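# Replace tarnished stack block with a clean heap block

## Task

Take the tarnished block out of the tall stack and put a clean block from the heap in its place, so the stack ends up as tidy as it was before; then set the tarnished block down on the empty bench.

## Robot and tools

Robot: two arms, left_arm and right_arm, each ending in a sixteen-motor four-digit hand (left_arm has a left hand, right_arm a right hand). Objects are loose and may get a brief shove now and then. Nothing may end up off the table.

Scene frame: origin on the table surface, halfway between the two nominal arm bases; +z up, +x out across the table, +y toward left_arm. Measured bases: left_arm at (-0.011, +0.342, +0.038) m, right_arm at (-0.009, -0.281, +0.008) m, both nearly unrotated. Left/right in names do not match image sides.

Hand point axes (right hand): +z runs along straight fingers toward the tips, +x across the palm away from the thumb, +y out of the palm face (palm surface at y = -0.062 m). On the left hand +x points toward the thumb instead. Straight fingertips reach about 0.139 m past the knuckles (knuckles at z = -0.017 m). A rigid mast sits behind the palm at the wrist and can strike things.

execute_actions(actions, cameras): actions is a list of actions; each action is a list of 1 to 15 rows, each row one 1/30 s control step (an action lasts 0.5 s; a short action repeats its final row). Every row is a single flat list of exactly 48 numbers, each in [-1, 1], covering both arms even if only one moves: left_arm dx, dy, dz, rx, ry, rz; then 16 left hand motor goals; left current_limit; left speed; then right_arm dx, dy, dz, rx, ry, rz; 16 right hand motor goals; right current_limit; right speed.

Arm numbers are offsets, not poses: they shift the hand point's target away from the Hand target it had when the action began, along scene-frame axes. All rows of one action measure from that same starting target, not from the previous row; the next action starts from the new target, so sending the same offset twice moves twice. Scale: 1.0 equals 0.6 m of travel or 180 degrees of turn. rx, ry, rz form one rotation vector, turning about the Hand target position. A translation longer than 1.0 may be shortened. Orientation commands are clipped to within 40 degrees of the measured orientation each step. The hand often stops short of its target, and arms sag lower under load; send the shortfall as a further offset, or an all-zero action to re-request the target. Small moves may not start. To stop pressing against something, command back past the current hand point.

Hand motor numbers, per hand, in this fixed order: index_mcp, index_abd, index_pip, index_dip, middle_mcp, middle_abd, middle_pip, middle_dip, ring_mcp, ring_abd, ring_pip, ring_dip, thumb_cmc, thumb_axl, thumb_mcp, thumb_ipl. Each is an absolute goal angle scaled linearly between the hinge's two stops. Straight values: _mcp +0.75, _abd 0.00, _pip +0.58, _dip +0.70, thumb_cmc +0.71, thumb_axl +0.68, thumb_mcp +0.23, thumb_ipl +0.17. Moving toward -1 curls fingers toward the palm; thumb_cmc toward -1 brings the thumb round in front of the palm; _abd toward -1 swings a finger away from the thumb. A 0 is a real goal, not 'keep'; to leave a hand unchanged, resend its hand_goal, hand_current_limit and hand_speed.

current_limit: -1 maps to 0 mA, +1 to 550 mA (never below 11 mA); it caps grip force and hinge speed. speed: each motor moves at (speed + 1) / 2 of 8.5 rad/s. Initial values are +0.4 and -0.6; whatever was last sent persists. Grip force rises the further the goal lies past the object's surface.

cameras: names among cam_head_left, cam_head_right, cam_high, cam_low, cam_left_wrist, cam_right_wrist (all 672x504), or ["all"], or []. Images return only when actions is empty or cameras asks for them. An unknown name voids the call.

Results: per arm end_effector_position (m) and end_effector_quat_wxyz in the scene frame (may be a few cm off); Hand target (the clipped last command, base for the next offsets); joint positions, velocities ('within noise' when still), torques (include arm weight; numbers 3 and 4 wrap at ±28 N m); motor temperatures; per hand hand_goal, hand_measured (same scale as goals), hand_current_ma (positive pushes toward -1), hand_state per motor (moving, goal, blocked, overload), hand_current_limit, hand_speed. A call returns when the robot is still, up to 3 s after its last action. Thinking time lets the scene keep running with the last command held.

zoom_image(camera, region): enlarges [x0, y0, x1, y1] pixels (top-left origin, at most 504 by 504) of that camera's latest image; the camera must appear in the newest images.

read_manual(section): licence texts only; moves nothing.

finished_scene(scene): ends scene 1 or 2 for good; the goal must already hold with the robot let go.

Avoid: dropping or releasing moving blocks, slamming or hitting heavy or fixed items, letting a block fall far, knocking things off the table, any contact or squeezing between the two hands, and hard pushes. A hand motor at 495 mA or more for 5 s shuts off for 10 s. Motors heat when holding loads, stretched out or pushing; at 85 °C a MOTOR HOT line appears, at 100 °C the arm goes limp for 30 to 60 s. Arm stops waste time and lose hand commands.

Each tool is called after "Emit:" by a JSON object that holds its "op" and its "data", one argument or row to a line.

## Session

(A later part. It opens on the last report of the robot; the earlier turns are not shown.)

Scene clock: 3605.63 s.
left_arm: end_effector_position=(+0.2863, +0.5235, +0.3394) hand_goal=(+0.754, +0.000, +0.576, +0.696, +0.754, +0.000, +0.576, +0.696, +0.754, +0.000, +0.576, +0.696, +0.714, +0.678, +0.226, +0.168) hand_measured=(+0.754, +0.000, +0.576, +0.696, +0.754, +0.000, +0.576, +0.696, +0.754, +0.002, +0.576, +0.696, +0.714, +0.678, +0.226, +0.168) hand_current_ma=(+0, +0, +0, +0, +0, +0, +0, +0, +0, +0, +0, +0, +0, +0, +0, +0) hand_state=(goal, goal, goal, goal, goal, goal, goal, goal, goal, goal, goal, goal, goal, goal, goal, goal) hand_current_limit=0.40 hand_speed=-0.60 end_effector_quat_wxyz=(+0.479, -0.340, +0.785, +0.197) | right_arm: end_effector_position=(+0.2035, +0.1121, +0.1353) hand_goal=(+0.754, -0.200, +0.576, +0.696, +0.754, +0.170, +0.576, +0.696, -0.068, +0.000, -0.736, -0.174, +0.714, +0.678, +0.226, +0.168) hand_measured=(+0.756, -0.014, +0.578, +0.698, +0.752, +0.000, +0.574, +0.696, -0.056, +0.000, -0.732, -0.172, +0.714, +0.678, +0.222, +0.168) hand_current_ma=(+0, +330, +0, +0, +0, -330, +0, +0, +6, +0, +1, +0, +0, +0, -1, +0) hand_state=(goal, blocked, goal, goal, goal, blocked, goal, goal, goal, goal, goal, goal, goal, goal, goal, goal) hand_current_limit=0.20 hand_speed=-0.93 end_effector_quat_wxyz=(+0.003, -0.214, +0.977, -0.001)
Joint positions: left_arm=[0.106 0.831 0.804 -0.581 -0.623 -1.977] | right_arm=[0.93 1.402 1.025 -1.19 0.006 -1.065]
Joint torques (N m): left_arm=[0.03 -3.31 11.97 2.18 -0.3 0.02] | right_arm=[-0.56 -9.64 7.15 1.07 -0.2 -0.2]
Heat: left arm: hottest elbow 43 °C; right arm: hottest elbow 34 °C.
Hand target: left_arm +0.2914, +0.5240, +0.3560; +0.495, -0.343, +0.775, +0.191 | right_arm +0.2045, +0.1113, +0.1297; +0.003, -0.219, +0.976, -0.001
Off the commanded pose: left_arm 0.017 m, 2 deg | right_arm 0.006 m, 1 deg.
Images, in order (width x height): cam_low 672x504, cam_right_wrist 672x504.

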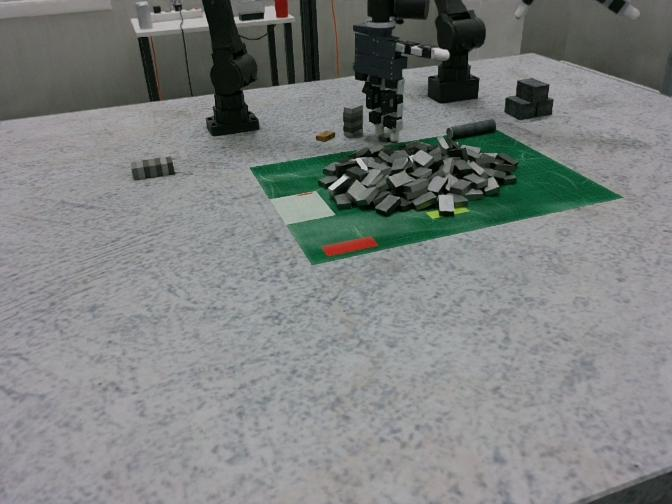

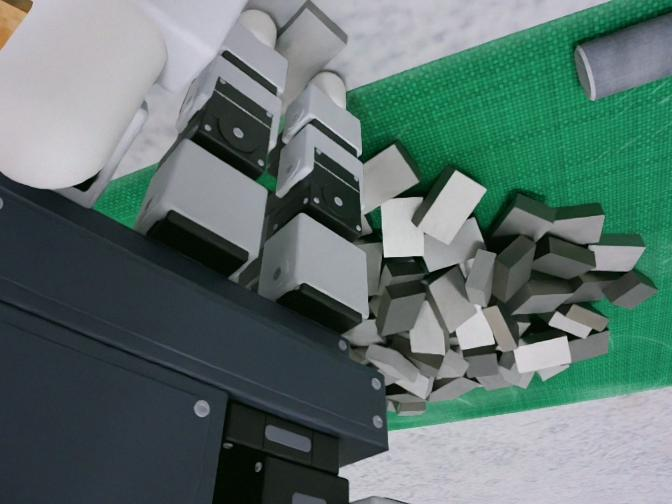

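Emit:
{"op": "execute_actions", "data": {
  "actions": [
    [[0,0,0,0,0,0,0.754,0,0.576,0.696,0.754,0,0.576,0.696,0.754,0,0.576,0.696,0.714,0.678,0.226,0.168,0.4,-0.6,0,0,0.002,0,0,0,0.756,-0.02,0.576,0.696,0.752,0.01,0.576,0.696,-0.068,0,-0.737,-0.174,0.714,0.678,0.226,0.168,0.2,-0.96]],
    [[0,0,0,0,0,0,0.754,0,0.576,0.696,0.754,0,0.576,0.696,0.754,0,0.576,0.696,0.714,0.678,0.226,0.168,0.4,-0.6,0,0,0,0,0,0,0.756,0.01,0.576,0.696,0.752,-0.02,0.576,0.696,-0.068,0,-0.737,-0.174,0.714,0.678,0.226,0.168,0.2,-0.97]],
    [[0,0,0,0,0,0,0.754,0,0.576,0.696,0.754,0,0.576,0.696,0.754,0,0.576,0.696,0.714,0.678,0.226,0.168,0.4,-0.6,0,0,0,0,0,0,0.756,0.08,0.576,0.696,0.752,-0.08,0.576,0.696,-0.068,0,-0.737,-0.174,0.714,0.678,0.226,0.168,0.2,-0.95]],
    [[0,0,0,0,0,0,0.754,0,0.576,0.696,0.754,0,0.576,0.696,0.754,0,0.576,0.696,0.714,0.678,0.226,0.168,0.4,-0.6,0,0,0,0,0,0,0.756,0.1,0.576,0.696,0.752,-0.1,0.576,0.696,-0.068,0,-0.737,-0.174,0.714,0.678,0.226,0.168,0.2,-0.93]]
  ],
  "cameras": ["cam_low","cam_right_wrist"]
}}

Emit:
{"op": "zoom_image", "data": {
  "camera": "cam_low",
  "region": [365, 95, 415, 145]
}}

Emit:
{"op": "zoom_image", "data": {
  "camera": "cam_right_wrist",
  "region": [245, 0, 375, 130]
}}

Scene clock: 3624.23 s.
left_arm: end_effector_position=(+0.2863, +0.5235, +0.3394) hand_goal=(+0.754, +0.000, +0.576, +0.696, +0.754, +0.000, +0.576, +0.696, +0.754, +0.000, +0.576, +0.696, +0.714, +0.678, +0.226, +0.168) hand_measured=(+0.754, +0.000, +0.576, +0.696, +0.754, +0.000, +0.576, +0.696, +0.754, +0.002, +0.576, +0.696, +0.714, +0.678, +0.226, +0.168) hand_current_ma=(+0, +0, +0, +0, +0, +0, +0, +0, +0, +0, +0, +0, +0, +0, +0, +0) hand_state=(goal, goal, goal, goal, goal, goal, goal, goal, goal, goal, goal, goal, goal, goal, goal, goal) hand_current_limit=0.40 hand_speed=-0.60 end_effector_quat_wxyz=(+0.479, -0.340, +0.785, +0.197) | right_arm: end_effector_position=(+0.2035, +0.1121, +0.1353) hand_goal=(+0.756, +0.100, +0.576, +0.696, +0.752, -0.100, +0.576, +0.696, -0.068, +0.000, -0.736, -0.174, +0.714, +0.678, +0.226, +0.168) hand_measured=(+0.756, +0.096, +0.578, +0.698, +0.750, -0.096, +0.574, +0.696, -0.056, +0.000, -0.732, -0.172, +0.714, +0.678, +0.222, +0.168) hand_current_ma=(+0, -1, +0, +0, +0, +1, +0, +0, +6, +0, +1, +0, +0, +0, -1, +0) hand_state=(goal, goal, goal, goal, goal, goal, goal, goal, goal, goal, goal, goal, goal, goal, goal, goal) hand_current_limit=0.20 hand_speed=-0.93 end_effector_quat_wxyz=(+0.003, -0.214, +0.977, -0.001)
Joint positions: left_arm=[0.106 0.831 0.804 -0.581 -0.623 -1.977] | right_arm=[0.93 1.402 1.025 -1.19 0.006 -1.065]
Joint torques (N m): left_arm=[-0.09 -3.25 12 2.19 -0.31 0.02] | right_arm=[-0.56 -9.7 7.32 0.95 -0.2 -0.2]
Heat: left arm: hottest elbow 43 °C; right arm: hottest elbow 35 °C.
Hand target: left_arm +0.2914, +0.5240, +0.3560; +0.495, -0.343, +0.775, +0.191 | right_arm +0.2045, +0.1113, +0.1309; +0.003, -0.219, +0.976, -0.001
Off the commanded pose: left_arm 0.017 m, 2 deg | right_arm 0.005 m, 1 deg.
Images, in order (width x height): cam_low 672x504, cam_right_wrist 672x504.

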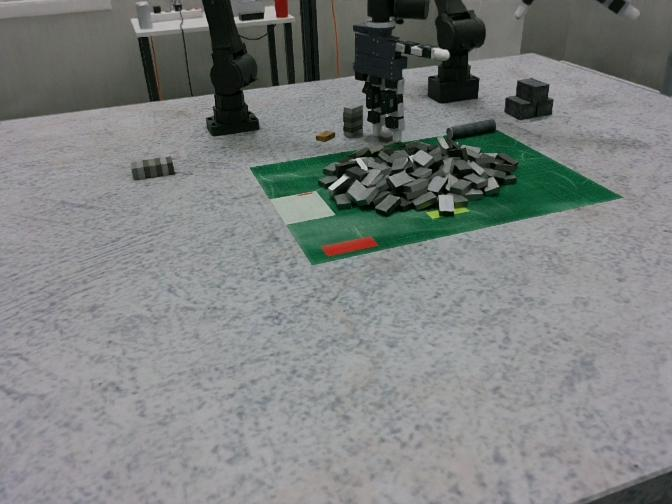

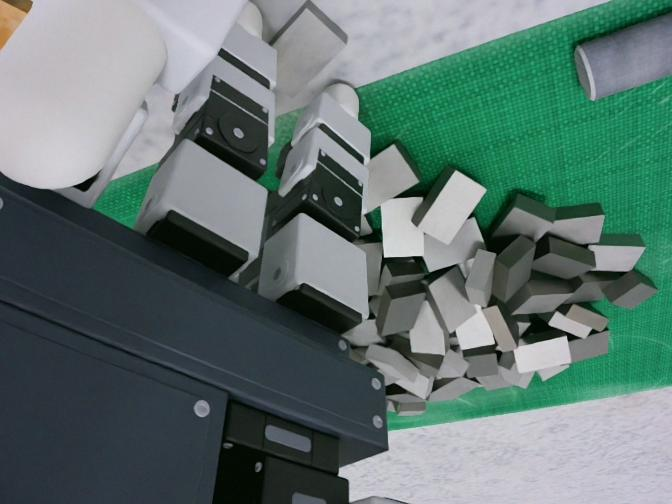

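Scaled by 10.080 from the camera's 672x504 image, which has a finer 960x720 frame.

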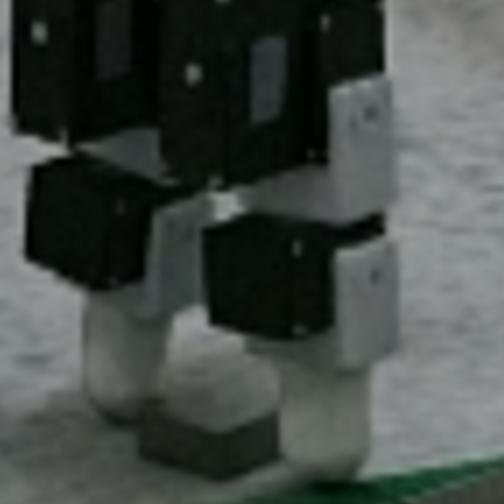

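Scaled by 3.877 from the camera's 672x504 image, which has a finer 960x720 frame.

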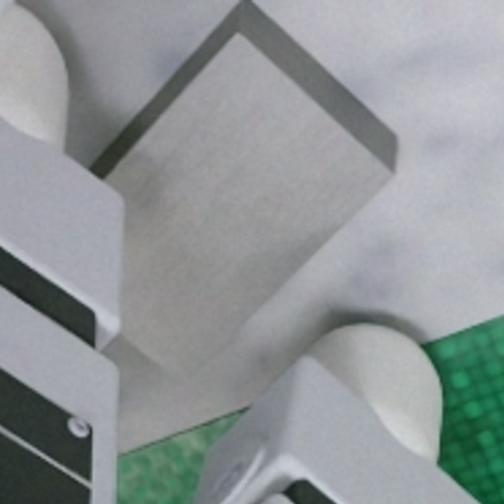

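Emit:
{"op": "execute_actions", "data": {
  "actions": [
    [[0,0,0,0,0,0,0.754,0,0.576,0.696,0.754,0,0.576,0.696,0.754,0,0.576,0.696,0.714,0.678,0.226,0.168,0.4,-0.6,-0.007,0.0152,0.004,0,0,0,0.756,0.1,0.576,0.696,0.752,-0.1,0.576,0.696,-0.068,0,-0.737,-0.174,0.714,0.678,0.226,0.168,0.2,-0.93]]
  ],
  "cameras": ["cam_right_wrist"]
}}

Emit:
{"op": "zoom_image", "data": {
  "camera": "cam_right_wrist",
  "region": [245, 0, 375, 130]
}}

Scene clock: 3692.70 s.
left_arm: end_effector_position=(+0.2863, +0.5235, +0.3394) hand_goal=(+0.754, +0.000, +0.576, +0.696, +0.754, +0.000, +0.576, +0.696, +0.754, +0.000, +0.576, +0.696, +0.714, +0.678, +0.226, +0.168) hand_measured=(+0.754, +0.000, +0.576, +0.696, +0.754, +0.000, +0.576, +0.696, +0.754, +0.002, +0.576, +0.696, +0.714, +0.678, +0.226, +0.168) hand_current_ma=(+0, +0, +0, +0, +0, +0, +0, +0, +0, +0, +0, +0, +0, +0, +0, +0) hand_state=(goal, goal, goal, goal, goal, goal, goal, goal, goal, goal, goal, goal, goal, goal, goal, goal) hand_current_limit=0.40 hand_speed=-0.60 end_effector_quat_wxyz=(+0.479, -0.340, +0.785, +0.197) | right_arm: end_effector_position=(+0.2015, +0.1132, +0.1340) hand_goal=(+0.756, +0.100, +0.576, +0.696, +0.752, -0.100, +0.576, +0.696, -0.068, +0.000, -0.736, -0.174, +0.714, +0.678, +0.226, +0.168) hand_measured=(+0.762, +0.102, +0.580, +0.698, +0.750, -0.096, +0.574, +0.696, -0.056, +0.000, -0.732, -0.172, +0.714, +0.678, +0.222, +0.168) hand_current_ma=(+2, +0, +1, +0, +0, +1, +0, +0, +6, +0, +1, +0, +0, +0, -1, +0) hand_state=(goal, goal, goal, goal, goal, goal, goal, goal, goal, goal, goal, goal, goal, goal, goal, goal) hand_current_limit=0.20 hand_speed=-0.93 end_effector_quat_wxyz=(+0.002, -0.217, +0.976, -0.002)
Joint positions: left_arm=[0.106 0.831 0.804 -0.581 -0.623 -1.977] | right_arm=[0.936 1.405 1.025 -1.19 0.006 -1.065]
Joint torques (N m): left_arm=[-0.03 -3.25 11.97 2.18 -0.31 0.03] | right_arm=[0.85 -9.17 8.69 0.66 -0.21 -0.01]
Heat: left arm: hottest elbow 43 °C; right arm: hottest elbow 35 °C.
Hand target: left_arm +0.2914, +0.5240, +0.3560; +0.495, -0.343, +0.775, +0.191 | right_arm +0.2004, +0.1203, +0.1333; +0.003, -0.219, +0.976, -0.001
Off the commanded pose: left_arm 0.017 m, 2 deg | right_arm 0.007 m, 0 deg.
Images, in order (width x height): cam_right_wrist 672x504.

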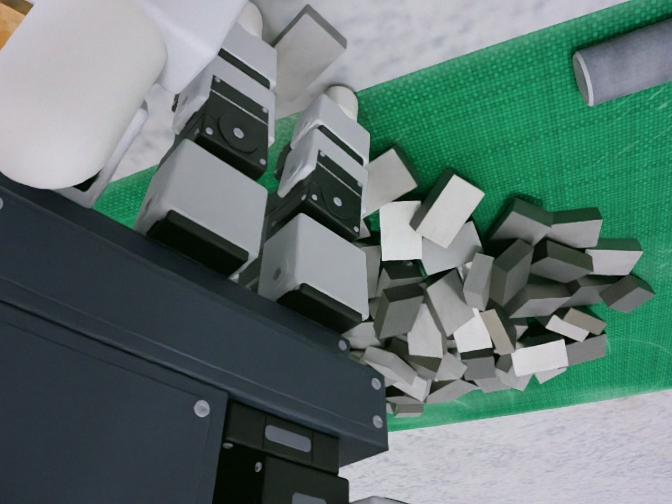

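Scaled by 3.877 from the camera's 672x504 image, which has a finer 960x720 frame.

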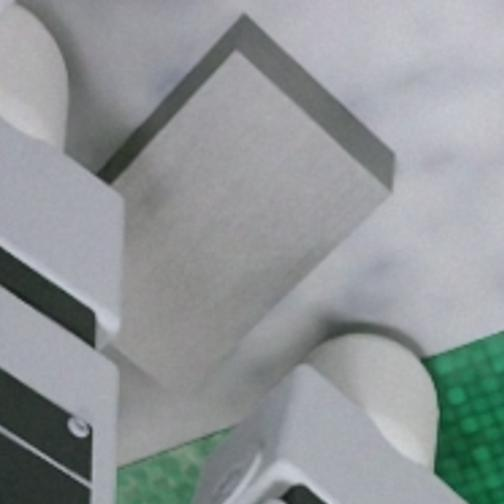

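Emit:
{"op": "execute_actions", "data": {
  "actions": [
    [[0,0,0,0,0,0,0.754,0,0.576,0.696,0.754,0,0.576,0.696,0.754,0,0.576,0.696,0.714,0.678,0.226,0.168,0.4,-0.6,0.0127,0.0235,0.06,0.0194,-0.0105,0,0.756,0.1,0.576,0.696,0.752,-0.1,0.576,0.696,-0.068,0,-0.737,-0.174,0.714,0.678,0.226,0.168,0.2,-0.93]],
    [[0,0,0,0,0,0,0.754,0,0.576,0.696,0.754,0,0.576,0.696,0.754,0,0.576,0.696,0.714,0.678,0.226,0.168,0.4,-0.6,0,0,0.04,0,0,0,0.756,0.1,0.576,0.696,0.752,-0.1,0.576,0.696,-0.068,0,-0.737,-0.174,0.714,0.678,0.226,0.168,0.2,-0.93]],
    [[0,0,0,0,0,0,0.754,0,0.576,0.696,0.754,0,0.576,0.696,0.754,0,0.576,0.696,0.714,0.678,0.226,0.168,0.4,-0.6,-0.0107,-0.0288,-0.06,-0.0194,0.0105,0,0.756,0.1,0.576,0.696,0.752,-0.1,0.576,0.696,-0.068,0,-0.737,-0.174,0.714,0.678,0.226,0.168,0.2,-0.93]]
  ],
  "cameras": ["cam_right_wrist"]
}}

Emit:
{"op": "zoom_image", "data": {
  "camera": "cam_right_wrist",
  "region": [245, 0, 375, 130]
}}

Scene clock: 3718.47 s.
left_arm: end_effector_position=(+0.2863, +0.5235, +0.3394) hand_goal=(+0.754, +0.000, +0.576, +0.696, +0.754, +0.000, +0.576, +0.696, +0.754, +0.000, +0.576, +0.696, +0.714, +0.678, +0.226, +0.168) hand_measured=(+0.754, +0.000, +0.576, +0.696, +0.754, +0.000, +0.576, +0.696, +0.754, +0.002, +0.576, +0.696, +0.714, +0.678, +0.226, +0.168) hand_current_ma=(+0, +0, +0, +0, +0, +0, +0, +0, +0, +0, +0, +0, +0, +0, +0, +0) hand_state=(goal, goal, goal, goal, goal, goal, goal, goal, goal, goal, goal, goal, goal, goal, goal, goal) hand_current_limit=0.40 hand_speed=-0.60 end_effector_quat_wxyz=(+0.479, -0.340, +0.785, +0.197) | right_arm: end_effector_position=(+0.2020, +0.1183, +0.1629) hand_goal=(+0.756, +0.100, +0.576, +0.696, +0.752, -0.100, +0.576, +0.696, -0.068, +0.000, -0.736, -0.174, +0.714, +0.678, +0.226, +0.168) hand_measured=(+0.756, +0.102, +0.578, +0.698, +0.750, -0.096, +0.574, +0.696, -0.056, +0.000, -0.732, -0.172, +0.714, +0.678, +0.222, +0.168) hand_current_ma=(+0, +0, +0, +0, +0, +1, +0, +0, +6, +0, +1, +0, +0, +0, -1, +0) hand_state=(goal, goal, goal, goal, goal, goal, goal, goal, goal, goal, goal, goal, goal, goal, goal, goal) hand_current_limit=0.20 hand_speed=-0.93 end_effector_quat_wxyz=(+0.006, -0.219, +0.976, +0.004)
Joint positions: left_arm=[0.106 0.831 0.804 -0.581 -0.623 -1.977] | right_arm=[0.94 1.383 1.081 -1.254 0.002 -1.065]
Joint torques (N m): left_arm=[-0.03 -3.25 12 2.18 -0.3 0.03] | right_arm=[-0.09 -9.58 7.64 0.59 -0.08 -0.07]
Heat: left arm: hottest elbow 43 °C; right arm: hottest elbow 35 °C.
Hand target: left_arm +0.2914, +0.5240, +0.3560; +0.495, -0.343, +0.775, +0.191 | right_arm +0.2014, +0.1172, +0.1573; +0.003, -0.219, +0.976, -0.001
Off the commanded pose: left_arm 0.017 m, 2 deg | right_arm 0.006 m, 1 deg.
Images, in order (width x height): cam_right_wrist 672x504.

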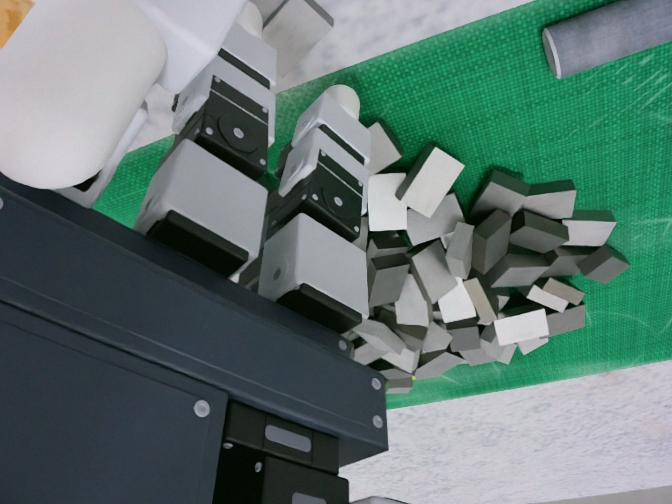

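Scaled by 3.877 from the camera's 672x504 image, which has a finer 960x720 frame.

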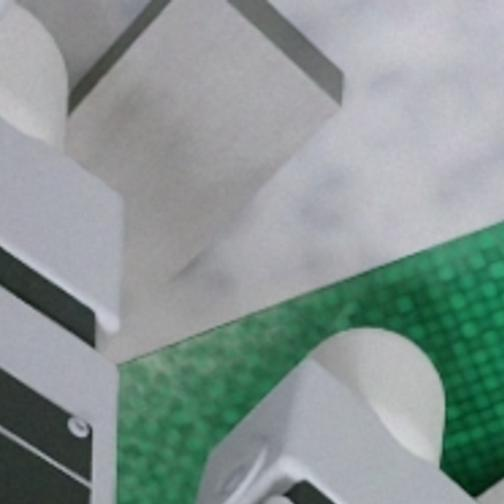

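Emit:
{"op": "execute_actions", "data": {
  "actions": [
    [[0,0,0,0,0,0,0.754,0,0.576,0.696,0.754,0,0.576,0.696,0.754,0,0.576,0.696,0.714,0.678,0.226,0.168,0.4,-0.6,-0.001,-0.001,-0.03,0,0,0,0.756,0.1,0.576,0.696,0.752,-0.1,0.576,0.696,-0.068,0,-0.737,-0.174,0.714,0.678,0.226,0.168,0.2,-0.93]]
  ],
  "cameras": ["cam_right_wrist"]
}}

Emit:
{"op": "zoom_image", "data": {
  "camera": "cam_right_wrist",
  "region": [245, 0, 375, 130]
}}

Scene clock: 3734.53 s.
left_arm: end_effector_position=(+0.2863, +0.5235, +0.3394) hand_goal=(+0.754, +0.000, +0.576, +0.696, +0.754, +0.000, +0.576, +0.696, +0.754, +0.000, +0.576, +0.696, +0.714, +0.678, +0.226, +0.168) hand_measured=(+0.754, +0.000, +0.576, +0.696, +0.754, +0.000, +0.576, +0.696, +0.754, +0.002, +0.576, +0.696, +0.714, +0.678, +0.226, +0.168) hand_current_ma=(+0, +0, +0, +0, +0, +0, +0, +0, +0, +0, +0, +0, +0, +0, +0, +0) hand_state=(goal, goal, goal, goal, goal, goal, goal, goal, goal, goal, goal, goal, goal, goal, goal, goal) hand_current_limit=0.40 hand_speed=-0.60 end_effector_quat_wxyz=(+0.479, -0.340, +0.785, +0.197) | right_arm: end_effector_position=(+0.2004, +0.1160, +0.1437) hand_goal=(+0.756, +0.100, +0.576, +0.696, +0.752, -0.100, +0.576, +0.696, -0.068, +0.000, -0.736, -0.174, +0.714, +0.678, +0.226, +0.168) hand_measured=(+0.756, +0.102, +0.578, +0.698, +0.750, -0.096, +0.574, +0.696, -0.056, +0.000, -0.732, -0.172, +0.714, +0.678, +0.222, +0.168) hand_current_ma=(+0, +0, +0, +0, +0, +1, +0, +0, +6, +0, +1, +0, +0, +0, -1, +0) hand_state=(goal, goal, goal, goal, goal, goal, goal, goal, goal, goal, goal, goal, goal, goal, goal, goal) hand_current_limit=0.20 hand_speed=-0.93 end_effector_quat_wxyz=(+0.001, -0.219, +0.976, +0.000)
Joint positions: left_arm=[0.106 0.831 0.804 -0.581 -0.623 -1.977] | right_arm=[0.94 1.401 1.048 -1.216 0.002 -1.065]
Joint torques (N m): left_arm=[-0.03 -3.25 11.99 2.18 -0.3 0.03] | right_arm=[-0.03 -9.93 7.28 1.09 -0.08 -0.07]
Heat: left arm: hottest elbow 43 °C; right arm: hottest elbow 35 °C.
Hand target: left_arm +0.2914, +0.5240, +0.3560; +0.495, -0.343, +0.775, +0.191 | right_arm +0.2009, +0.1167, +0.1394; +0.003, -0.219, +0.976, -0.001
Off the commanded pose: left_arm 0.017 m, 2 deg | right_arm 0.005 m, 0 deg.
Images, in order (width x height): cam_right_wrist 672x504.

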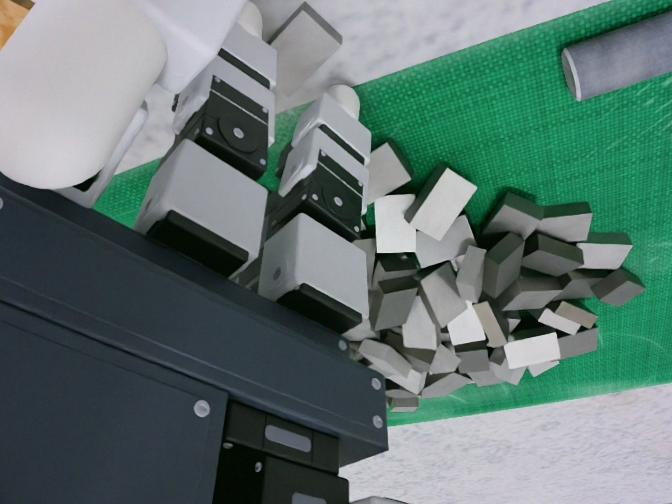

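Scaled by 3.877 from the camera's 672x504 image, which has a finer 960x720 frame.

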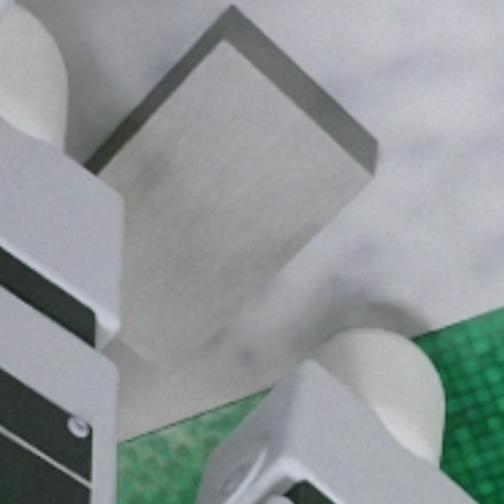

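Emit:
{"op": "execute_actions", "data": {
  "actions": [
    [[0,0,0,0,0,0,0.754,0,0.576,0.696,0.754,0,0.576,0.696,0.754,0,0.576,0.696,0.714,0.678,0.226,0.168,0.4,-0.6,-0.0042,0.0098,-0.005,0,0,0,0.756,0.1,0.576,0.696,0.752,-0.1,0.576,0.696,-0.068,0,-0.737,-0.174,0.714,0.678,0.226,0.168,0.2,-0.93]]
  ],
  "cameras": ["cam_right_wrist"]
}}

Emit:
{"op": "zoom_image", "data": {
  "camera": "cam_right_wrist",
  "region": [245, 0, 375, 130]
}}

Scene clock: 3756.17 s.
left_arm: end_effector_position=(+0.2863, +0.5235, +0.3394) hand_goal=(+0.754, +0.000, +0.576, +0.696, +0.754, +0.000, +0.576, +0.696, +0.754, +0.000, +0.576, +0.696, +0.714, +0.678, +0.226, +0.168) hand_measured=(+0.754, +0.000, +0.576, +0.696, +0.754, +0.000, +0.576, +0.696, +0.754, +0.002, +0.576, +0.696, +0.714, +0.678, +0.226, +0.168) hand_current_ma=(+0, +0, +0, +0, +0, +0, +0, +0, +0, +0, +0, +0, +0, +0, +0, +0) hand_state=(goal, goal, goal, goal, goal, goal, goal, goal, goal, goal, goal, goal, goal, goal, goal, goal) hand_current_limit=0.40 hand_speed=-0.60 end_effector_quat_wxyz=(+0.479, -0.340, +0.785, +0.197) | right_arm: end_effector_position=(+0.1992, +0.1190, +0.1409) hand_goal=(+0.756, +0.100, +0.576, +0.696, +0.752, -0.100, +0.576, +0.696, -0.068, +0.000, -0.736, -0.174, +0.714, +0.678, +0.226, +0.168) hand_measured=(+0.756, +0.102, +0.578, +0.698, +0.750, -0.096, +0.574, +0.696, -0.056, +0.000, -0.732, -0.172, +0.714, +0.678, +0.222, +0.168) hand_current_ma=(+0, +0, +0, +0, +0, +1, +0, +0, +6, +0, +1, +0, +0, +0, -1, +0) hand_state=(goal, goal, goal, goal, goal, goal, goal, goal, goal, goal, goal, goal, goal, goal, goal, goal) hand_current_limit=0.20 hand_speed=-0.93 end_effector_quat_wxyz=(+0.001, -0.221, +0.975, +0.000)
Joint positions: left_arm=[0.106 0.831 0.804 -0.581 -0.623 -1.977] | right_arm=[0.946 1.409 1.048 -1.208 0.002 -1.065]
Joint torques (N m): left_arm=[-0.09 -3.25 11.97 2.19 -0.31 0.03] | right_arm=[0.62 -9.76 7.53 1.05 -0.08 0.05]
Heat: left arm: hottest elbow 43 °C; right arm: hottest elbow 35 °C.
Hand target: left_arm +0.2914, +0.5240, +0.3560; +0.495, -0.343, +0.775, +0.191 | right_arm +0.1983, +0.1226, +0.1364; +0.003, -0.219, +0.976, -0.001
Off the commanded pose: left_arm 0.017 m, 2 deg | right_arm 0.006 m, 0 deg.
Images, in order (width x height): cam_right_wrist 672x504.

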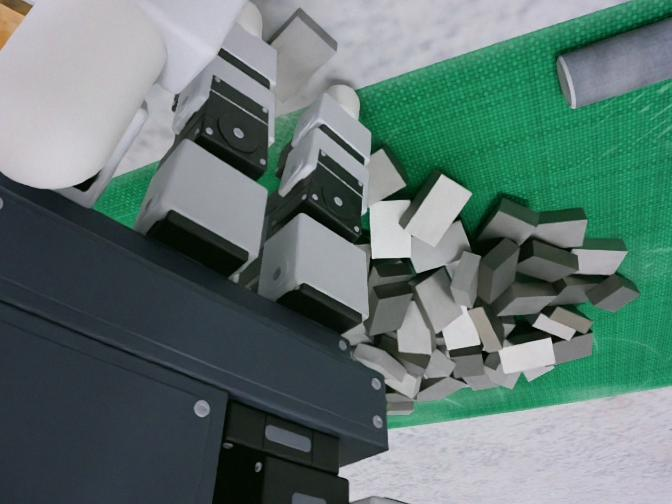

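Scaled by 3.877 from the camera's 672x504 image, which has a finer 960x720 frame.

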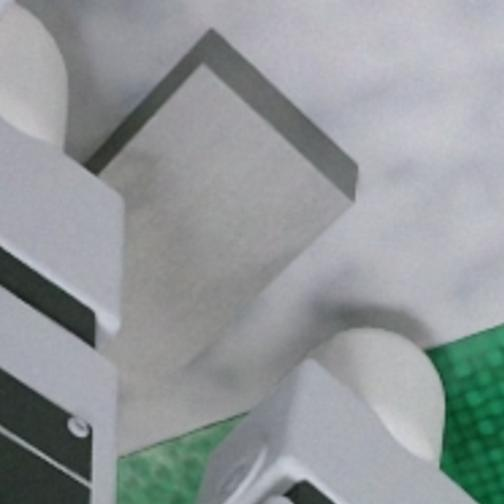

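Emit:
{"op": "execute_actions", "data": {
  "actions": [
    [[0,0,0,0,0,0,0.754,0,0.576,0.696,0.754,0,0.576,0.696,0.754,0,0.576,0.696,0.714,0.678,0.226,0.168,0.4,-0.6,0,-0.001,-0.006,0,0,0,0.756,0.06,0.576,0.696,0.752,-0.06,0.576,0.696,-0.068,0,-0.737,-0.174,0.714,0.678,0.226,0.168,0.2,-0.93]]
  ],
  "cameras": ["cam_right_wrist"]
}}

Emit:
{"op": "zoom_image", "data": {
  "camera": "cam_right_wrist",
  "region": [245, 0, 375, 130]
}}

Scene clock: 3774.50 s.
left_arm: end_effector_position=(+0.2863, +0.5235, +0.3394) hand_goal=(+0.754, +0.000, +0.576, +0.696, +0.754, +0.000, +0.576, +0.696, +0.754, +0.000, +0.576, +0.696, +0.714, +0.678, +0.226, +0.168) hand_measured=(+0.754, +0.000, +0.576, +0.696, +0.754, +0.000, +0.576, +0.696, +0.754, +0.002, +0.576, +0.696, +0.714, +0.678, +0.226, +0.168) hand_current_ma=(+0, +0, +0, +0, +0, +0, +0, +0, +0, +0, +0, +0, +0, +0, +0, +0) hand_state=(goal, goal, goal, goal, goal, goal, goal, goal, goal, goal, goal, goal, goal, goal, goal, goal) hand_current_limit=0.40 hand_speed=-0.60 end_effector_quat_wxyz=(+0.479, -0.340, +0.785, +0.197) | right_arm: end_effector_position=(+0.2006, +0.1209, +0.1410) hand_goal=(+0.756, +0.060, +0.576, +0.696, +0.752, -0.060, +0.576, +0.696, -0.068, +0.000, -0.736, -0.174, +0.714, +0.678, +0.226, +0.168) hand_measured=(+0.756, +0.064, +0.578, +0.698, +0.750, -0.064, +0.574, +0.696, -0.056, +0.000, -0.732, -0.172, +0.714, +0.678, +0.222, +0.168) hand_current_ma=(+0, +0, +0, +0, +0, +0, +0, +0, +6, +0, +1, +0, +0, +0, -1, +0) hand_state=(goal, goal, goal, goal, goal, goal, goal, goal, goal, goal, goal, goal, goal, goal, goal, goal) hand_current_limit=0.20 hand_speed=-0.93 end_effector_quat_wxyz=(+0.004, -0.221, +0.975, +0.003)
Joint positions: left_arm=[0.106 0.831 0.804 -0.581 -0.623 -1.977] | right_arm=[0.946 1.41 1.048 -1.198 0.002 -1.064]
Joint torques (N m): left_arm=[-0.09 -3.25 11.99 2.19 -0.31 0.02] | right_arm=[0.56 -9.7 6.91 1.07 -0.08 0.04]
Heat: left arm: hottest elbow 43 °C; right arm: hottest elbow 35 °C.
Hand target: left_arm +0.2914, +0.5240, +0.3560; +0.495, -0.343, +0.775, +0.191 | right_arm +0.1983, +0.1220, +0.1328; +0.003, -0.219, +0.976, -0.001
Off the commanded pose: left_arm 0.017 m, 2 deg | right_arm 0.009 m, 0 deg.
Images, in order (width x height): cam_right_wrist 672x504.

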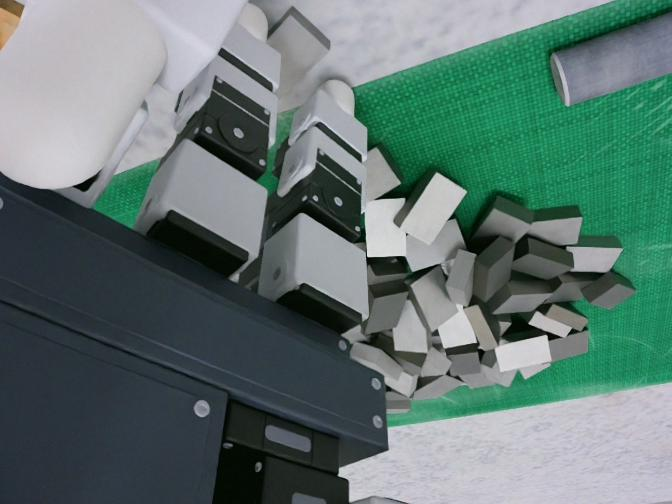

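Scaled by 3.877 from the camera's 672x504 image, which has a finer 960x720 frame.

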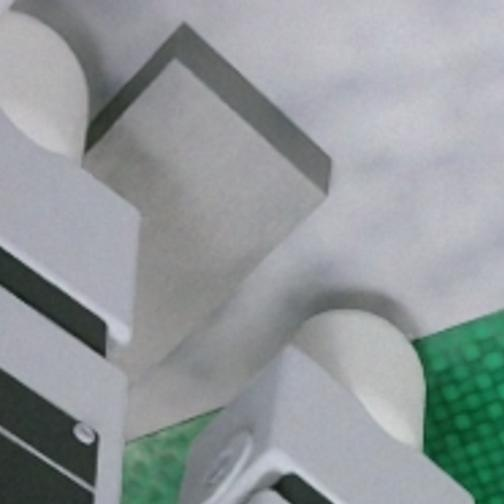

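Emit:
{"op": "execute_actions", "data": {
  "actions": [
    [[0,0,0,0,0,0,0.754,0,0.576,0.696,0.754,0,0.576,0.696,0.754,0,0.576,0.696,0.714,0.678,0.226,0.168,0.4,-0.6,0,0,-0.004,0,0,0,0.756,0.06,0.576,0.696,0.752,-0.06,0.576,0.696,-0.068,0,-0.737,-0.174,0.714,0.678,0.226,0.168,0.2,-0.93]]
  ],
  "cameras": ["cam_right_wrist"]
}}

Emit:
{"op": "zoom_image", "data": {
  "camera": "cam_right_wrist",
  "region": [245, 0, 375, 130]
}}

Scene clock: 3784.60 s.
left_arm: end_effector_position=(+0.2863, +0.5235, +0.3394) hand_goal=(+0.754, +0.000, +0.576, +0.696, +0.754, +0.000, +0.576, +0.696, +0.754, +0.000, +0.576, +0.696, +0.714, +0.678, +0.226, +0.168) hand_measured=(+0.754, +0.000, +0.576, +0.696, +0.754, +0.000, +0.576, +0.696, +0.754, +0.002, +0.576, +0.696, +0.714, +0.678, +0.226, +0.168) hand_current_ma=(+0, +0, +0, +0, +0, +0, +0, +0, +0, +0, +0, +0, +0, +0, +0, +0) hand_state=(goal, goal, goal, goal, goal, goal, goal, goal, goal, goal, goal, goal, goal, goal, goal, goal) hand_current_limit=0.40 hand_speed=-0.60 end_effector_quat_wxyz=(+0.479, -0.340, +0.785, +0.197) | right_arm: end_effector_position=(+0.2001, +0.1202, +0.1370) hand_goal=(+0.756, +0.060, +0.576, +0.696, +0.752, -0.060, +0.576, +0.696, -0.068, +0.000, -0.736, -0.174, +0.714, +0.678, +0.226, +0.168) hand_measured=(+0.756, +0.064, +0.578, +0.698, +0.750, -0.064, +0.574, +0.696, -0.056, +0.000, -0.732, -0.172, +0.714, +0.678, +0.222, +0.168) hand_current_ma=(+0, +0, +0, +0, +0, +0, +0, +0, +6, +0, +1, +0, +0, +0, -1, +0) hand_state=(goal, goal, goal, goal, goal, goal, goal, goal, goal, goal, goal, goal, goal, goal, goal, goal) hand_current_limit=0.20 hand_speed=-0.93 end_effector_quat_wxyz=(+0.003, -0.221, +0.975, +0.001)
Joint positions: left_arm=[0.106 0.831 0.804 -0.581 -0.623 -1.977] | right_arm=[0.946 1.413 1.041 -1.192 0.002 -1.064]
Joint torques (N m): left_arm=[-0.03 -3.25 11.99 2.18 -0.31 0.03] | right_arm=[0.56 -9.76 7.09 1.07 -0.08 0.04]
Heat: left arm: hottest elbow 43 °C; right arm: hottest elbow 34 °C.
Hand target: left_arm +0.2914, +0.5240, +0.3560; +0.495, -0.343, +0.775, +0.191 | right_arm +0.1984, +0.1220, +0.1304; +0.003, -0.219, +0.976, -0.001
Off the commanded pose: left_arm 0.017 m, 2 deg | right_arm 0.007 m, 0 deg.
Images, in order (width x height): cam_right_wrist 672x504.

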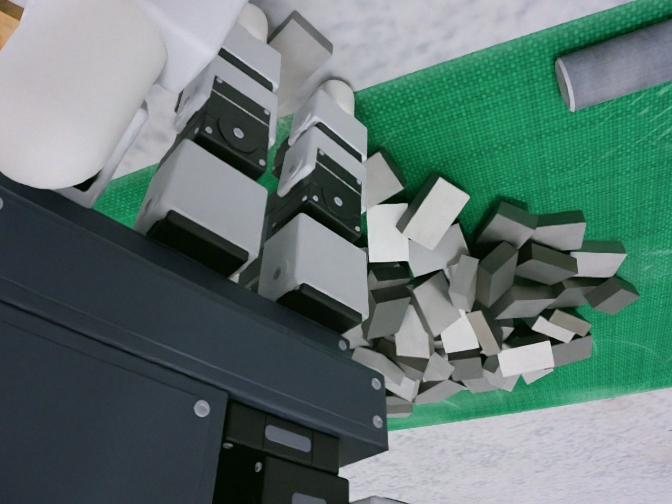

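Scaled by 3.877 from the camera's 672x504 image, which has a finer 960x720 frame.

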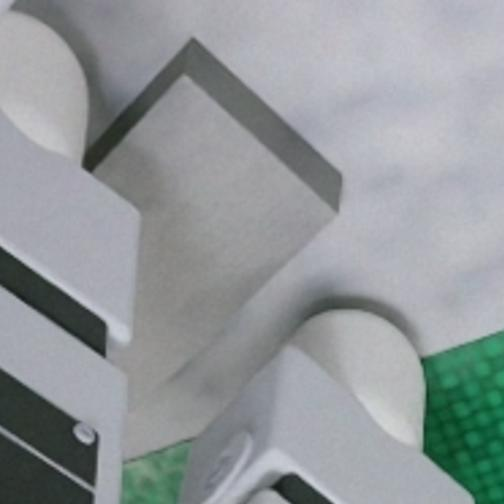

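Emit:
{"op": "execute_actions", "data": {
  "actions": [
    [[0,0,0,0,0,0,0.754,0,0.576,0.696,0.754,0,0.576,0.696,0.754,0,0.576,0.696,0.714,0.678,0.226,0.168,0.4,-0.6,0,0,0,0,0,0,0.756,-0.005,0.576,0.696,0.752,0.005,0.576,0.696,-0.068,0,-0.737,-0.174,0.714,0.678,0.226,0.168,0.2,-0.95]],
    [[0,0,0,0,0,0,0.754,0,0.576,0.696,0.754,0,0.576,0.696,0.754,0,0.576,0.696,0.714,0.678,0.226,0.168,0.4,-0.6,0,0,0,0,0,0,0.756,-0.2,0.576,0.696,0.754,0.17,0.576,0.696,-0.068,0,-0.737,-0.174,0.714,0.678,0.226,0.168,0.2,-0.93]],
    [[0,0,0,0,0,0,0.754,0,0.576,0.696,0.754,0,0.576,0.696,0.754,0,0.576,0.696,0.714,0.678,0.226,0.168,0.4,-0.6,0,0,0,0,0,0,0.756,-0.2,0.576,0.696,0.754,0.17,0.576,0.696,-0.068,0,-0.737,-0.174,0.714,0.678,0.226,0.168,0.2,-0.93]]
  ],
  "cameras": ["cam_right_wrist","cam_low"]
}}

Emit:
{"op": "zoom_image", "data": {
  "camera": "cam_right_wrist",
  "region": [245, 0, 375, 130]
}}

Emit:
{"op": "zoom_image", "data": {
  "camera": "cam_low",
  "region": [365, 95, 415, 145]
}}

Scene clock: 3804.17 s.
left_arm: end_effector_position=(+0.2863, +0.5235, +0.3394) hand_goal=(+0.754, +0.000, +0.576, +0.696, +0.754, +0.000, +0.576, +0.696, +0.754, +0.000, +0.576, +0.696, +0.714, +0.678, +0.226, +0.168) hand_measured=(+0.754, +0.000, +0.576, +0.696, +0.754, +0.000, +0.576, +0.696, +0.754, +0.002, +0.576, +0.696, +0.714, +0.678, +0.226, +0.168) hand_current_ma=(+0, +0, +0, +0, +0, +0, +0, +0, +0, +0, +0, +0, +0, +0, +0, +0) hand_state=(goal, goal, goal, goal, goal, goal, goal, goal, goal, goal, goal, goal, goal, goal, goal, goal) hand_current_limit=0.40 hand_speed=-0.60 end_effector_quat_wxyz=(+0.479, -0.340, +0.785, +0.197) | right_arm: end_effector_position=(+0.2001, +0.1202, +0.1369) hand_goal=(+0.756, -0.200, +0.576, +0.696, +0.754, +0.170, +0.576, +0.696, -0.068, +0.000, -0.736, -0.174, +0.714, +0.678, +0.226, +0.168) hand_measured=(+0.756, -0.014, +0.578, +0.698, +0.750, +0.000, +0.574, +0.696, -0.056, +0.000, -0.732, -0.172, +0.714, +0.678, +0.222, +0.168) hand_current_ma=(+0, +330, +0, +0, -1, -330, +0, +0, +6, +0, +1, +0, +0, +0, -1, +0) hand_state=(goal, blocked, goal, goal, goal, blocked, goal, goal, goal, goal, goal, goal, goal, goal, goal, goal) hand_current_limit=0.20 hand_speed=-0.93 end_effector_quat_wxyz=(+0.003, -0.221, +0.975, +0.001)
Joint positions: left_arm=[0.106 0.831 0.804 -0.581 -0.623 -1.977] | right_arm=[0.946 1.414 1.041 -1.192 0.002 -1.064]
Joint torques (N m): left_arm=[-0.15 -3.25 11.97 2.19 -0.3 0.03] | right_arm=[0.56 -9.76 7.09 1.09 -0.08 0.04]
Heat: left arm: hottest elbow 43 °C; right arm: hottest elbow 34 °C.
Hand target: left_arm +0.2914, +0.5240, +0.3560; +0.495, -0.343, +0.775, +0.191 | right_arm +0.1984, +0.1220, +0.1304; +0.003, -0.219, +0.976, -0.001
Off the commanded pose: left_arm 0.017 m, 2 deg | right_arm 0.007 m, 0 deg.
Images, in order (width x height): cam_low 672x504, cam_right_wrist 672x504.

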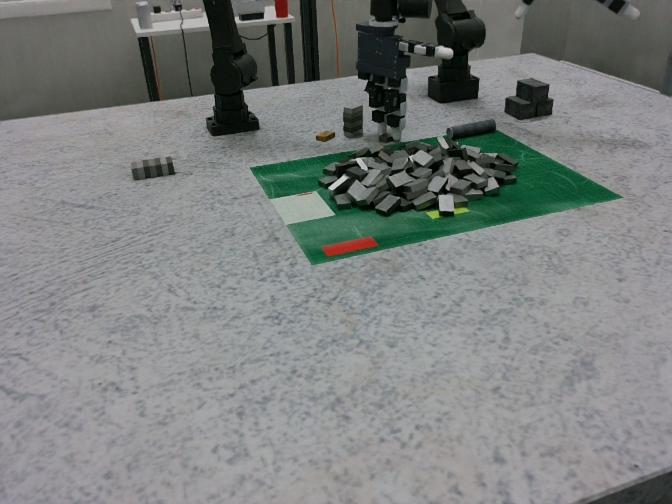

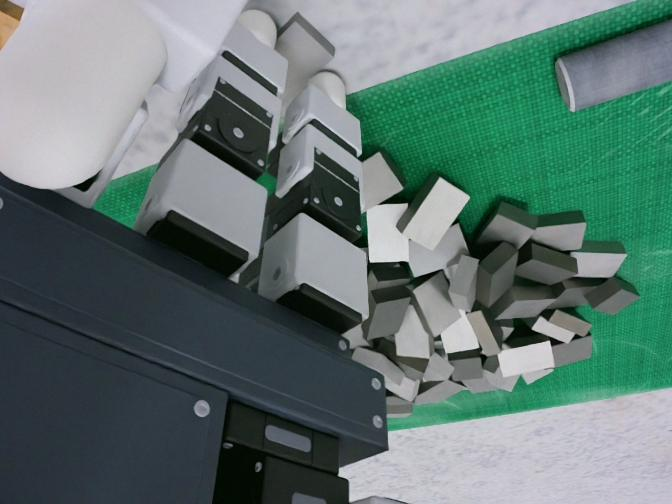

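Scaled by 3.877 from the camera's 672x504 image, which has a finer 960x720 frame.

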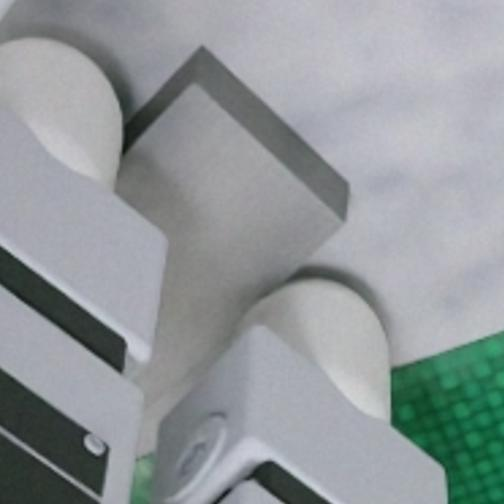

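Scaled by 10.080 from the camera's 672x504 image, which has a finer 960x720 frame.

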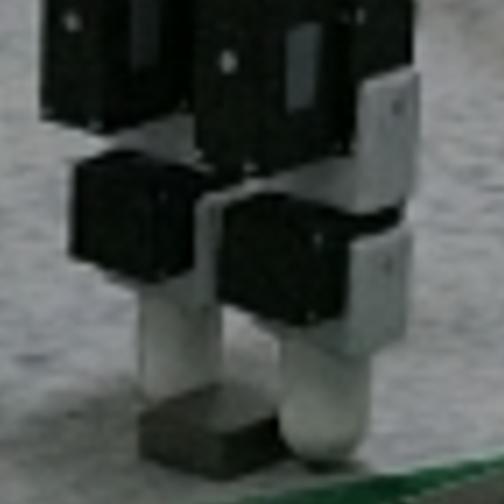

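Emit:
{"op": "execute_actions", "data": {
  "actions": [
    [[0,0,0,0,0,0,0.754,0,0.576,0.696,0.754,0,0.576,0.696,0.754,0,0.576,0.696,0.714,0.678,0.226,0.168,0.4,-0.6,0,0,0.002,0,0,0,0.756,-0.01,0.576,0.696,0.752,0.0,0.576,0.696,-0.068,0,-0.737,-0.174,0.714,0.678,0.226,0.168,0.2,-0.96]],
    [[0,0,0,0,0,0,0.754,0,0.576,0.696,0.754,0,0.576,0.696,0.754,0,0.576,0.696,0.714,0.678,0.226,0.168,0.4,-0.6,0,0,0,0,0,0,0.756,0.07,0.576,0.696,0.752,-0.07,0.576,0.696,-0.068,0,-0.737,-0.174,0.714,0.678,0.226,0.168,0.2,-0.95]],
    [[0,0,0,0,0,0,0.754,0,0.576,0.696,0.754,0,0.576,0.696,0.754,0,0.576,0.696,0.714,0.678,0.226,0.168,0.4,-0.6,0.0084,-0.0133,0,0,0,0,0.756,0.07,0.576,0.696,0.752,-0.07,0.576,0.696,-0.068,0,-0.737,-0.174,0.714,0.678,0.226,0.168,0.2,-0.95]]
  ],
  "cameras": ["cam_right_wrist"]
}}

Emit:
{"op": "zoom_image", "data": {
  "camera": "cam_right_wrist",
  "region": [245, 0, 375, 130]
}}

Scene clock: 3861.60 s.
left_arm: end_effector_position=(+0.2863, +0.5235, +0.3394) hand_goal=(+0.754, +0.000, +0.576, +0.696, +0.754, +0.000, +0.576, +0.696, +0.754, +0.000, +0.576, +0.696, +0.714, +0.678, +0.226, +0.168) hand_measured=(+0.754, +0.000, +0.576, +0.696, +0.754, +0.000, +0.576, +0.696, +0.754, +0.002, +0.576, +0.696, +0.714, +0.678, +0.226, +0.168) hand_current_ma=(+0, +0, +0, +0, +0, +0, +0, +0, +0, +0, +0, +0, +0, +0, +0, +0) hand_state=(goal, goal, goal, goal, goal, goal, goal, goal, goal, goal, goal, goal, goal, goal, goal, goal) hand_current_limit=0.40 hand_speed=-0.60 end_effector_quat_wxyz=(+0.479, -0.340, +0.785, +0.197) | right_arm: end_effector_position=(+0.2012, +0.1172, +0.1346) hand_goal=(+0.756, +0.070, +0.576, +0.696, +0.752, -0.070, +0.576, +0.696, -0.068, +0.000, -0.736, -0.174, +0.714, +0.678, +0.226, +0.168) hand_measured=(+0.756, +0.056, +0.578, +0.698, +0.750, -0.066, +0.574, +0.696, -0.056, +0.000, -0.732, -0.172, +0.714, +0.678, +0.222, +0.168) hand_current_ma=(+0, -5, +0, +0, +0, +1, +0, +0, +6, +0, +1, +0, +0, +0, -1, +0) hand_state=(goal, goal, goal, goal, goal, goal, goal, goal, goal, goal, goal, goal, goal, goal, goal, goal) hand_current_limit=0.20 hand_speed=-0.95 end_effector_quat_wxyz=(+0.001, -0.218, +0.976, -0.001)
Joint positions: left_arm=[0.106 0.831 0.804 -0.581 -0.623 -1.977] | right_arm=[0.94 1.414 1.035 -1.192 0.003 -1.064]
Joint torques (N m): left_arm=[-0.09 -3.19 11.97 2.19 -0.31 0.03] | right_arm=[-0.85 -10.52 6.9 0.95 -0.08 -0.15]
Heat: left arm: hottest elbow 43 °C; right arm: hottest elbow 33 °C.
Hand target: left_arm +0.2914, +0.5240, +0.3560; +0.495, -0.343, +0.775, +0.191 | right_arm +0.2034, +0.1139, +0.1315; +0.003, -0.219, +0.976, -0.001
Off the commanded pose: left_arm 0.017 m, 2 deg | right_arm 0.005 m, 0 deg.
Images, in order (width x height): cam_right_wrist 672x504.

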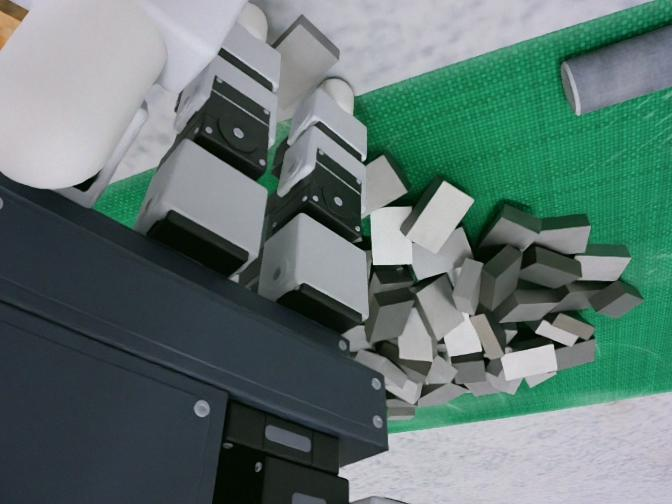

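Scaled by 3.877 from the camera's 672x504 image, which has a finer 960x720 frame.

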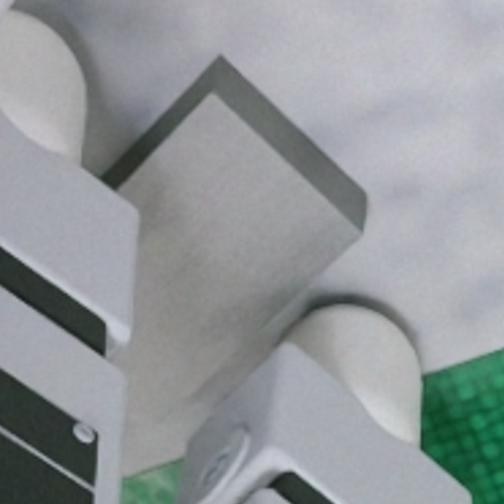

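Emit:
{"op": "execute_actions", "data": {
  "actions": [
    [[0,0,0,0,0,0,0.754,0,0.576,0.696,0.754,0,0.576,0.696,0.754,0,0.576,0.696,0.714,0.678,0.226,0.168,0.4,-0.6,0.0154,0.0253,0.06,0.0194,-0.0105,0,0.756,0.1,0.576,0.696,0.752,-0.1,0.576,0.696,-0.068,0,-0.737,-0.174,0.714,0.678,0.226,0.168,0.2,-0.93]],
    [[0,0,0,0,0,0,0.754,0,0.576,0.696,0.754,0,0.576,0.696,0.754,0,0.576,0.696,0.714,0.678,0.226,0.168,0.4,-0.6,0,0,0.04,0,0,0,0.756,0.1,0.576,0.696,0.752,-0.1,0.576,0.696,-0.068,0,-0.737,-0.174,0.714,0.678,0.226,0.168,0.2,-0.93]],
    [[0,0,0,0,0,0,0.754,0,0.576,0.696,0.754,0,0.576,0.696,0.754,0,0.576,0.696,0.714,0.678,0.226,0.168,0.4,-0.6,-0.0127,-0.0235,-0.06,-0.0194,0.0105,0,0.756,0.1,0.576,0.696,0.752,-0.1,0.576,0.696,-0.068,0,-0.737,-0.174,0.714,0.678,0.226,0.168,0.2,-0.93]],
    [[0,0,0,0,0,0,0.754,0,0.576,0.696,0.754,0,0.576,0.696,0.754,0,0.576,0.696,0.714,0.678,0.226,0.168,0.4,-0.6,0,0,-0.03,0,0,0,0.756,0.1,0.576,0.696,0.752,-0.1,0.576,0.696,-0.068,0,-0.737,-0.174,0.714,0.678,0.226,0.168,0.2,-0.93]]
  ],
  "cameras": ["cam_right_wrist"]
}}

Emit:
{"op": "zoom_image", "data": {
  "camera": "cam_right_wrist",
  "region": [245, 0, 375, 130]
}}

Scene clock: 3916.30 s.
left_arm: end_effector_position=(+0.2863, +0.5235, +0.3394) hand_goal=(+0.754, +0.000, +0.576, +0.696, +0.754, +0.000, +0.576, +0.696, +0.754, +0.000, +0.576, +0.696, +0.714, +0.678, +0.226, +0.168) hand_measured=(+0.754, +0.000, +0.576, +0.696, +0.754, +0.000, +0.576, +0.696, +0.754, +0.002, +0.576, +0.696, +0.714, +0.678, +0.226, +0.168) hand_current_ma=(+0, +0, +0, +0, +0, +0, +0, +0, +0, +0, +0, +0, +0, +0, +0, +0) hand_state=(goal, goal, goal, goal, goal, goal, goal, goal, goal, goal, goal, goal, goal, goal, goal, goal) hand_current_limit=0.40 hand_speed=-0.60 end_effector_quat_wxyz=(+0.479, -0.340, +0.785, +0.197) | right_arm: end_effector_position=(+0.2015, +0.1169, +0.1423) hand_goal=(+0.756, +0.100, +0.576, +0.696, +0.752, -0.100, +0.576, +0.696, -0.068, +0.000, -0.736, -0.174, +0.714, +0.678, +0.226, +0.168) hand_measured=(+0.756, +0.096, +0.578, +0.698, +0.750, -0.096, +0.574, +0.696, -0.056, +0.000, -0.732, -0.172, +0.714, +0.678, +0.222, +0.168) hand_current_ma=(+0, -1, +0, +0, +0, +1, +0, +0, +6, +0, +1, +0, +0, +0, -1, +0) hand_state=(goal, goal, goal, goal, goal, goal, goal, goal, goal, goal, goal, goal, goal, goal, goal, goal) hand_current_limit=0.20 hand_speed=-0.93 end_effector_quat_wxyz=(+0.002, -0.218, +0.976, +0.000)
Joint positions: left_arm=[0.106 0.831 0.804 -0.581 -0.623 -1.977] | right_arm=[0.939 1.405 1.048 -1.211 0.002 -1.064]
Joint torques (N m): left_arm=[-0.03 -3.19 11.99 2.18 -0.3 0.03] | right_arm=[-0.91 -9.93 7.25 1.05 -0.07 -0.17]
Heat: left arm: hottest elbow 43 °C; right arm: hottest elbow 33 °C.
Hand target: left_arm +0.2914, +0.5240, +0.3560; +0.495, -0.343, +0.775, +0.191 | right_arm +0.2051, +0.1150, +0.1377; +0.003, -0.219, +0.976, -0.001
Off the commanded pose: left_arm 0.017 m, 2 deg | right_arm 0.006 m, 0 deg.
Images, in order (width x height): cam_right_wrist 672x504.

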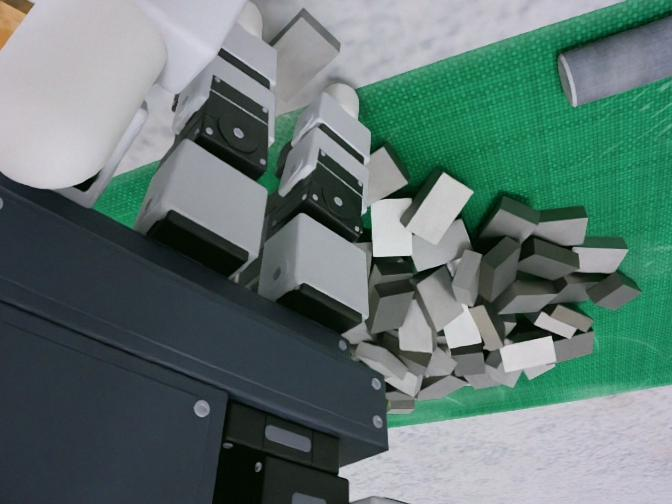

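Scaled by 3.877 from the camera's 672x504 image, which has a finer 960x720 frame.

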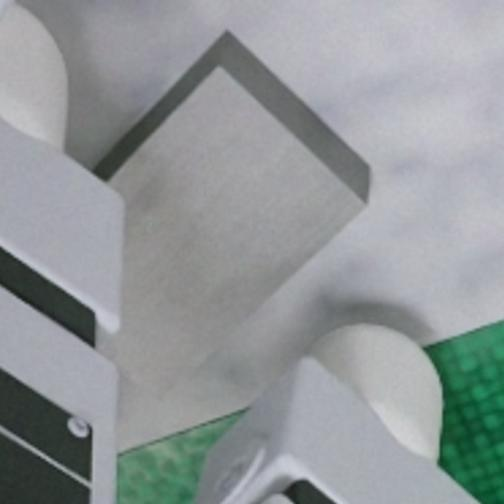

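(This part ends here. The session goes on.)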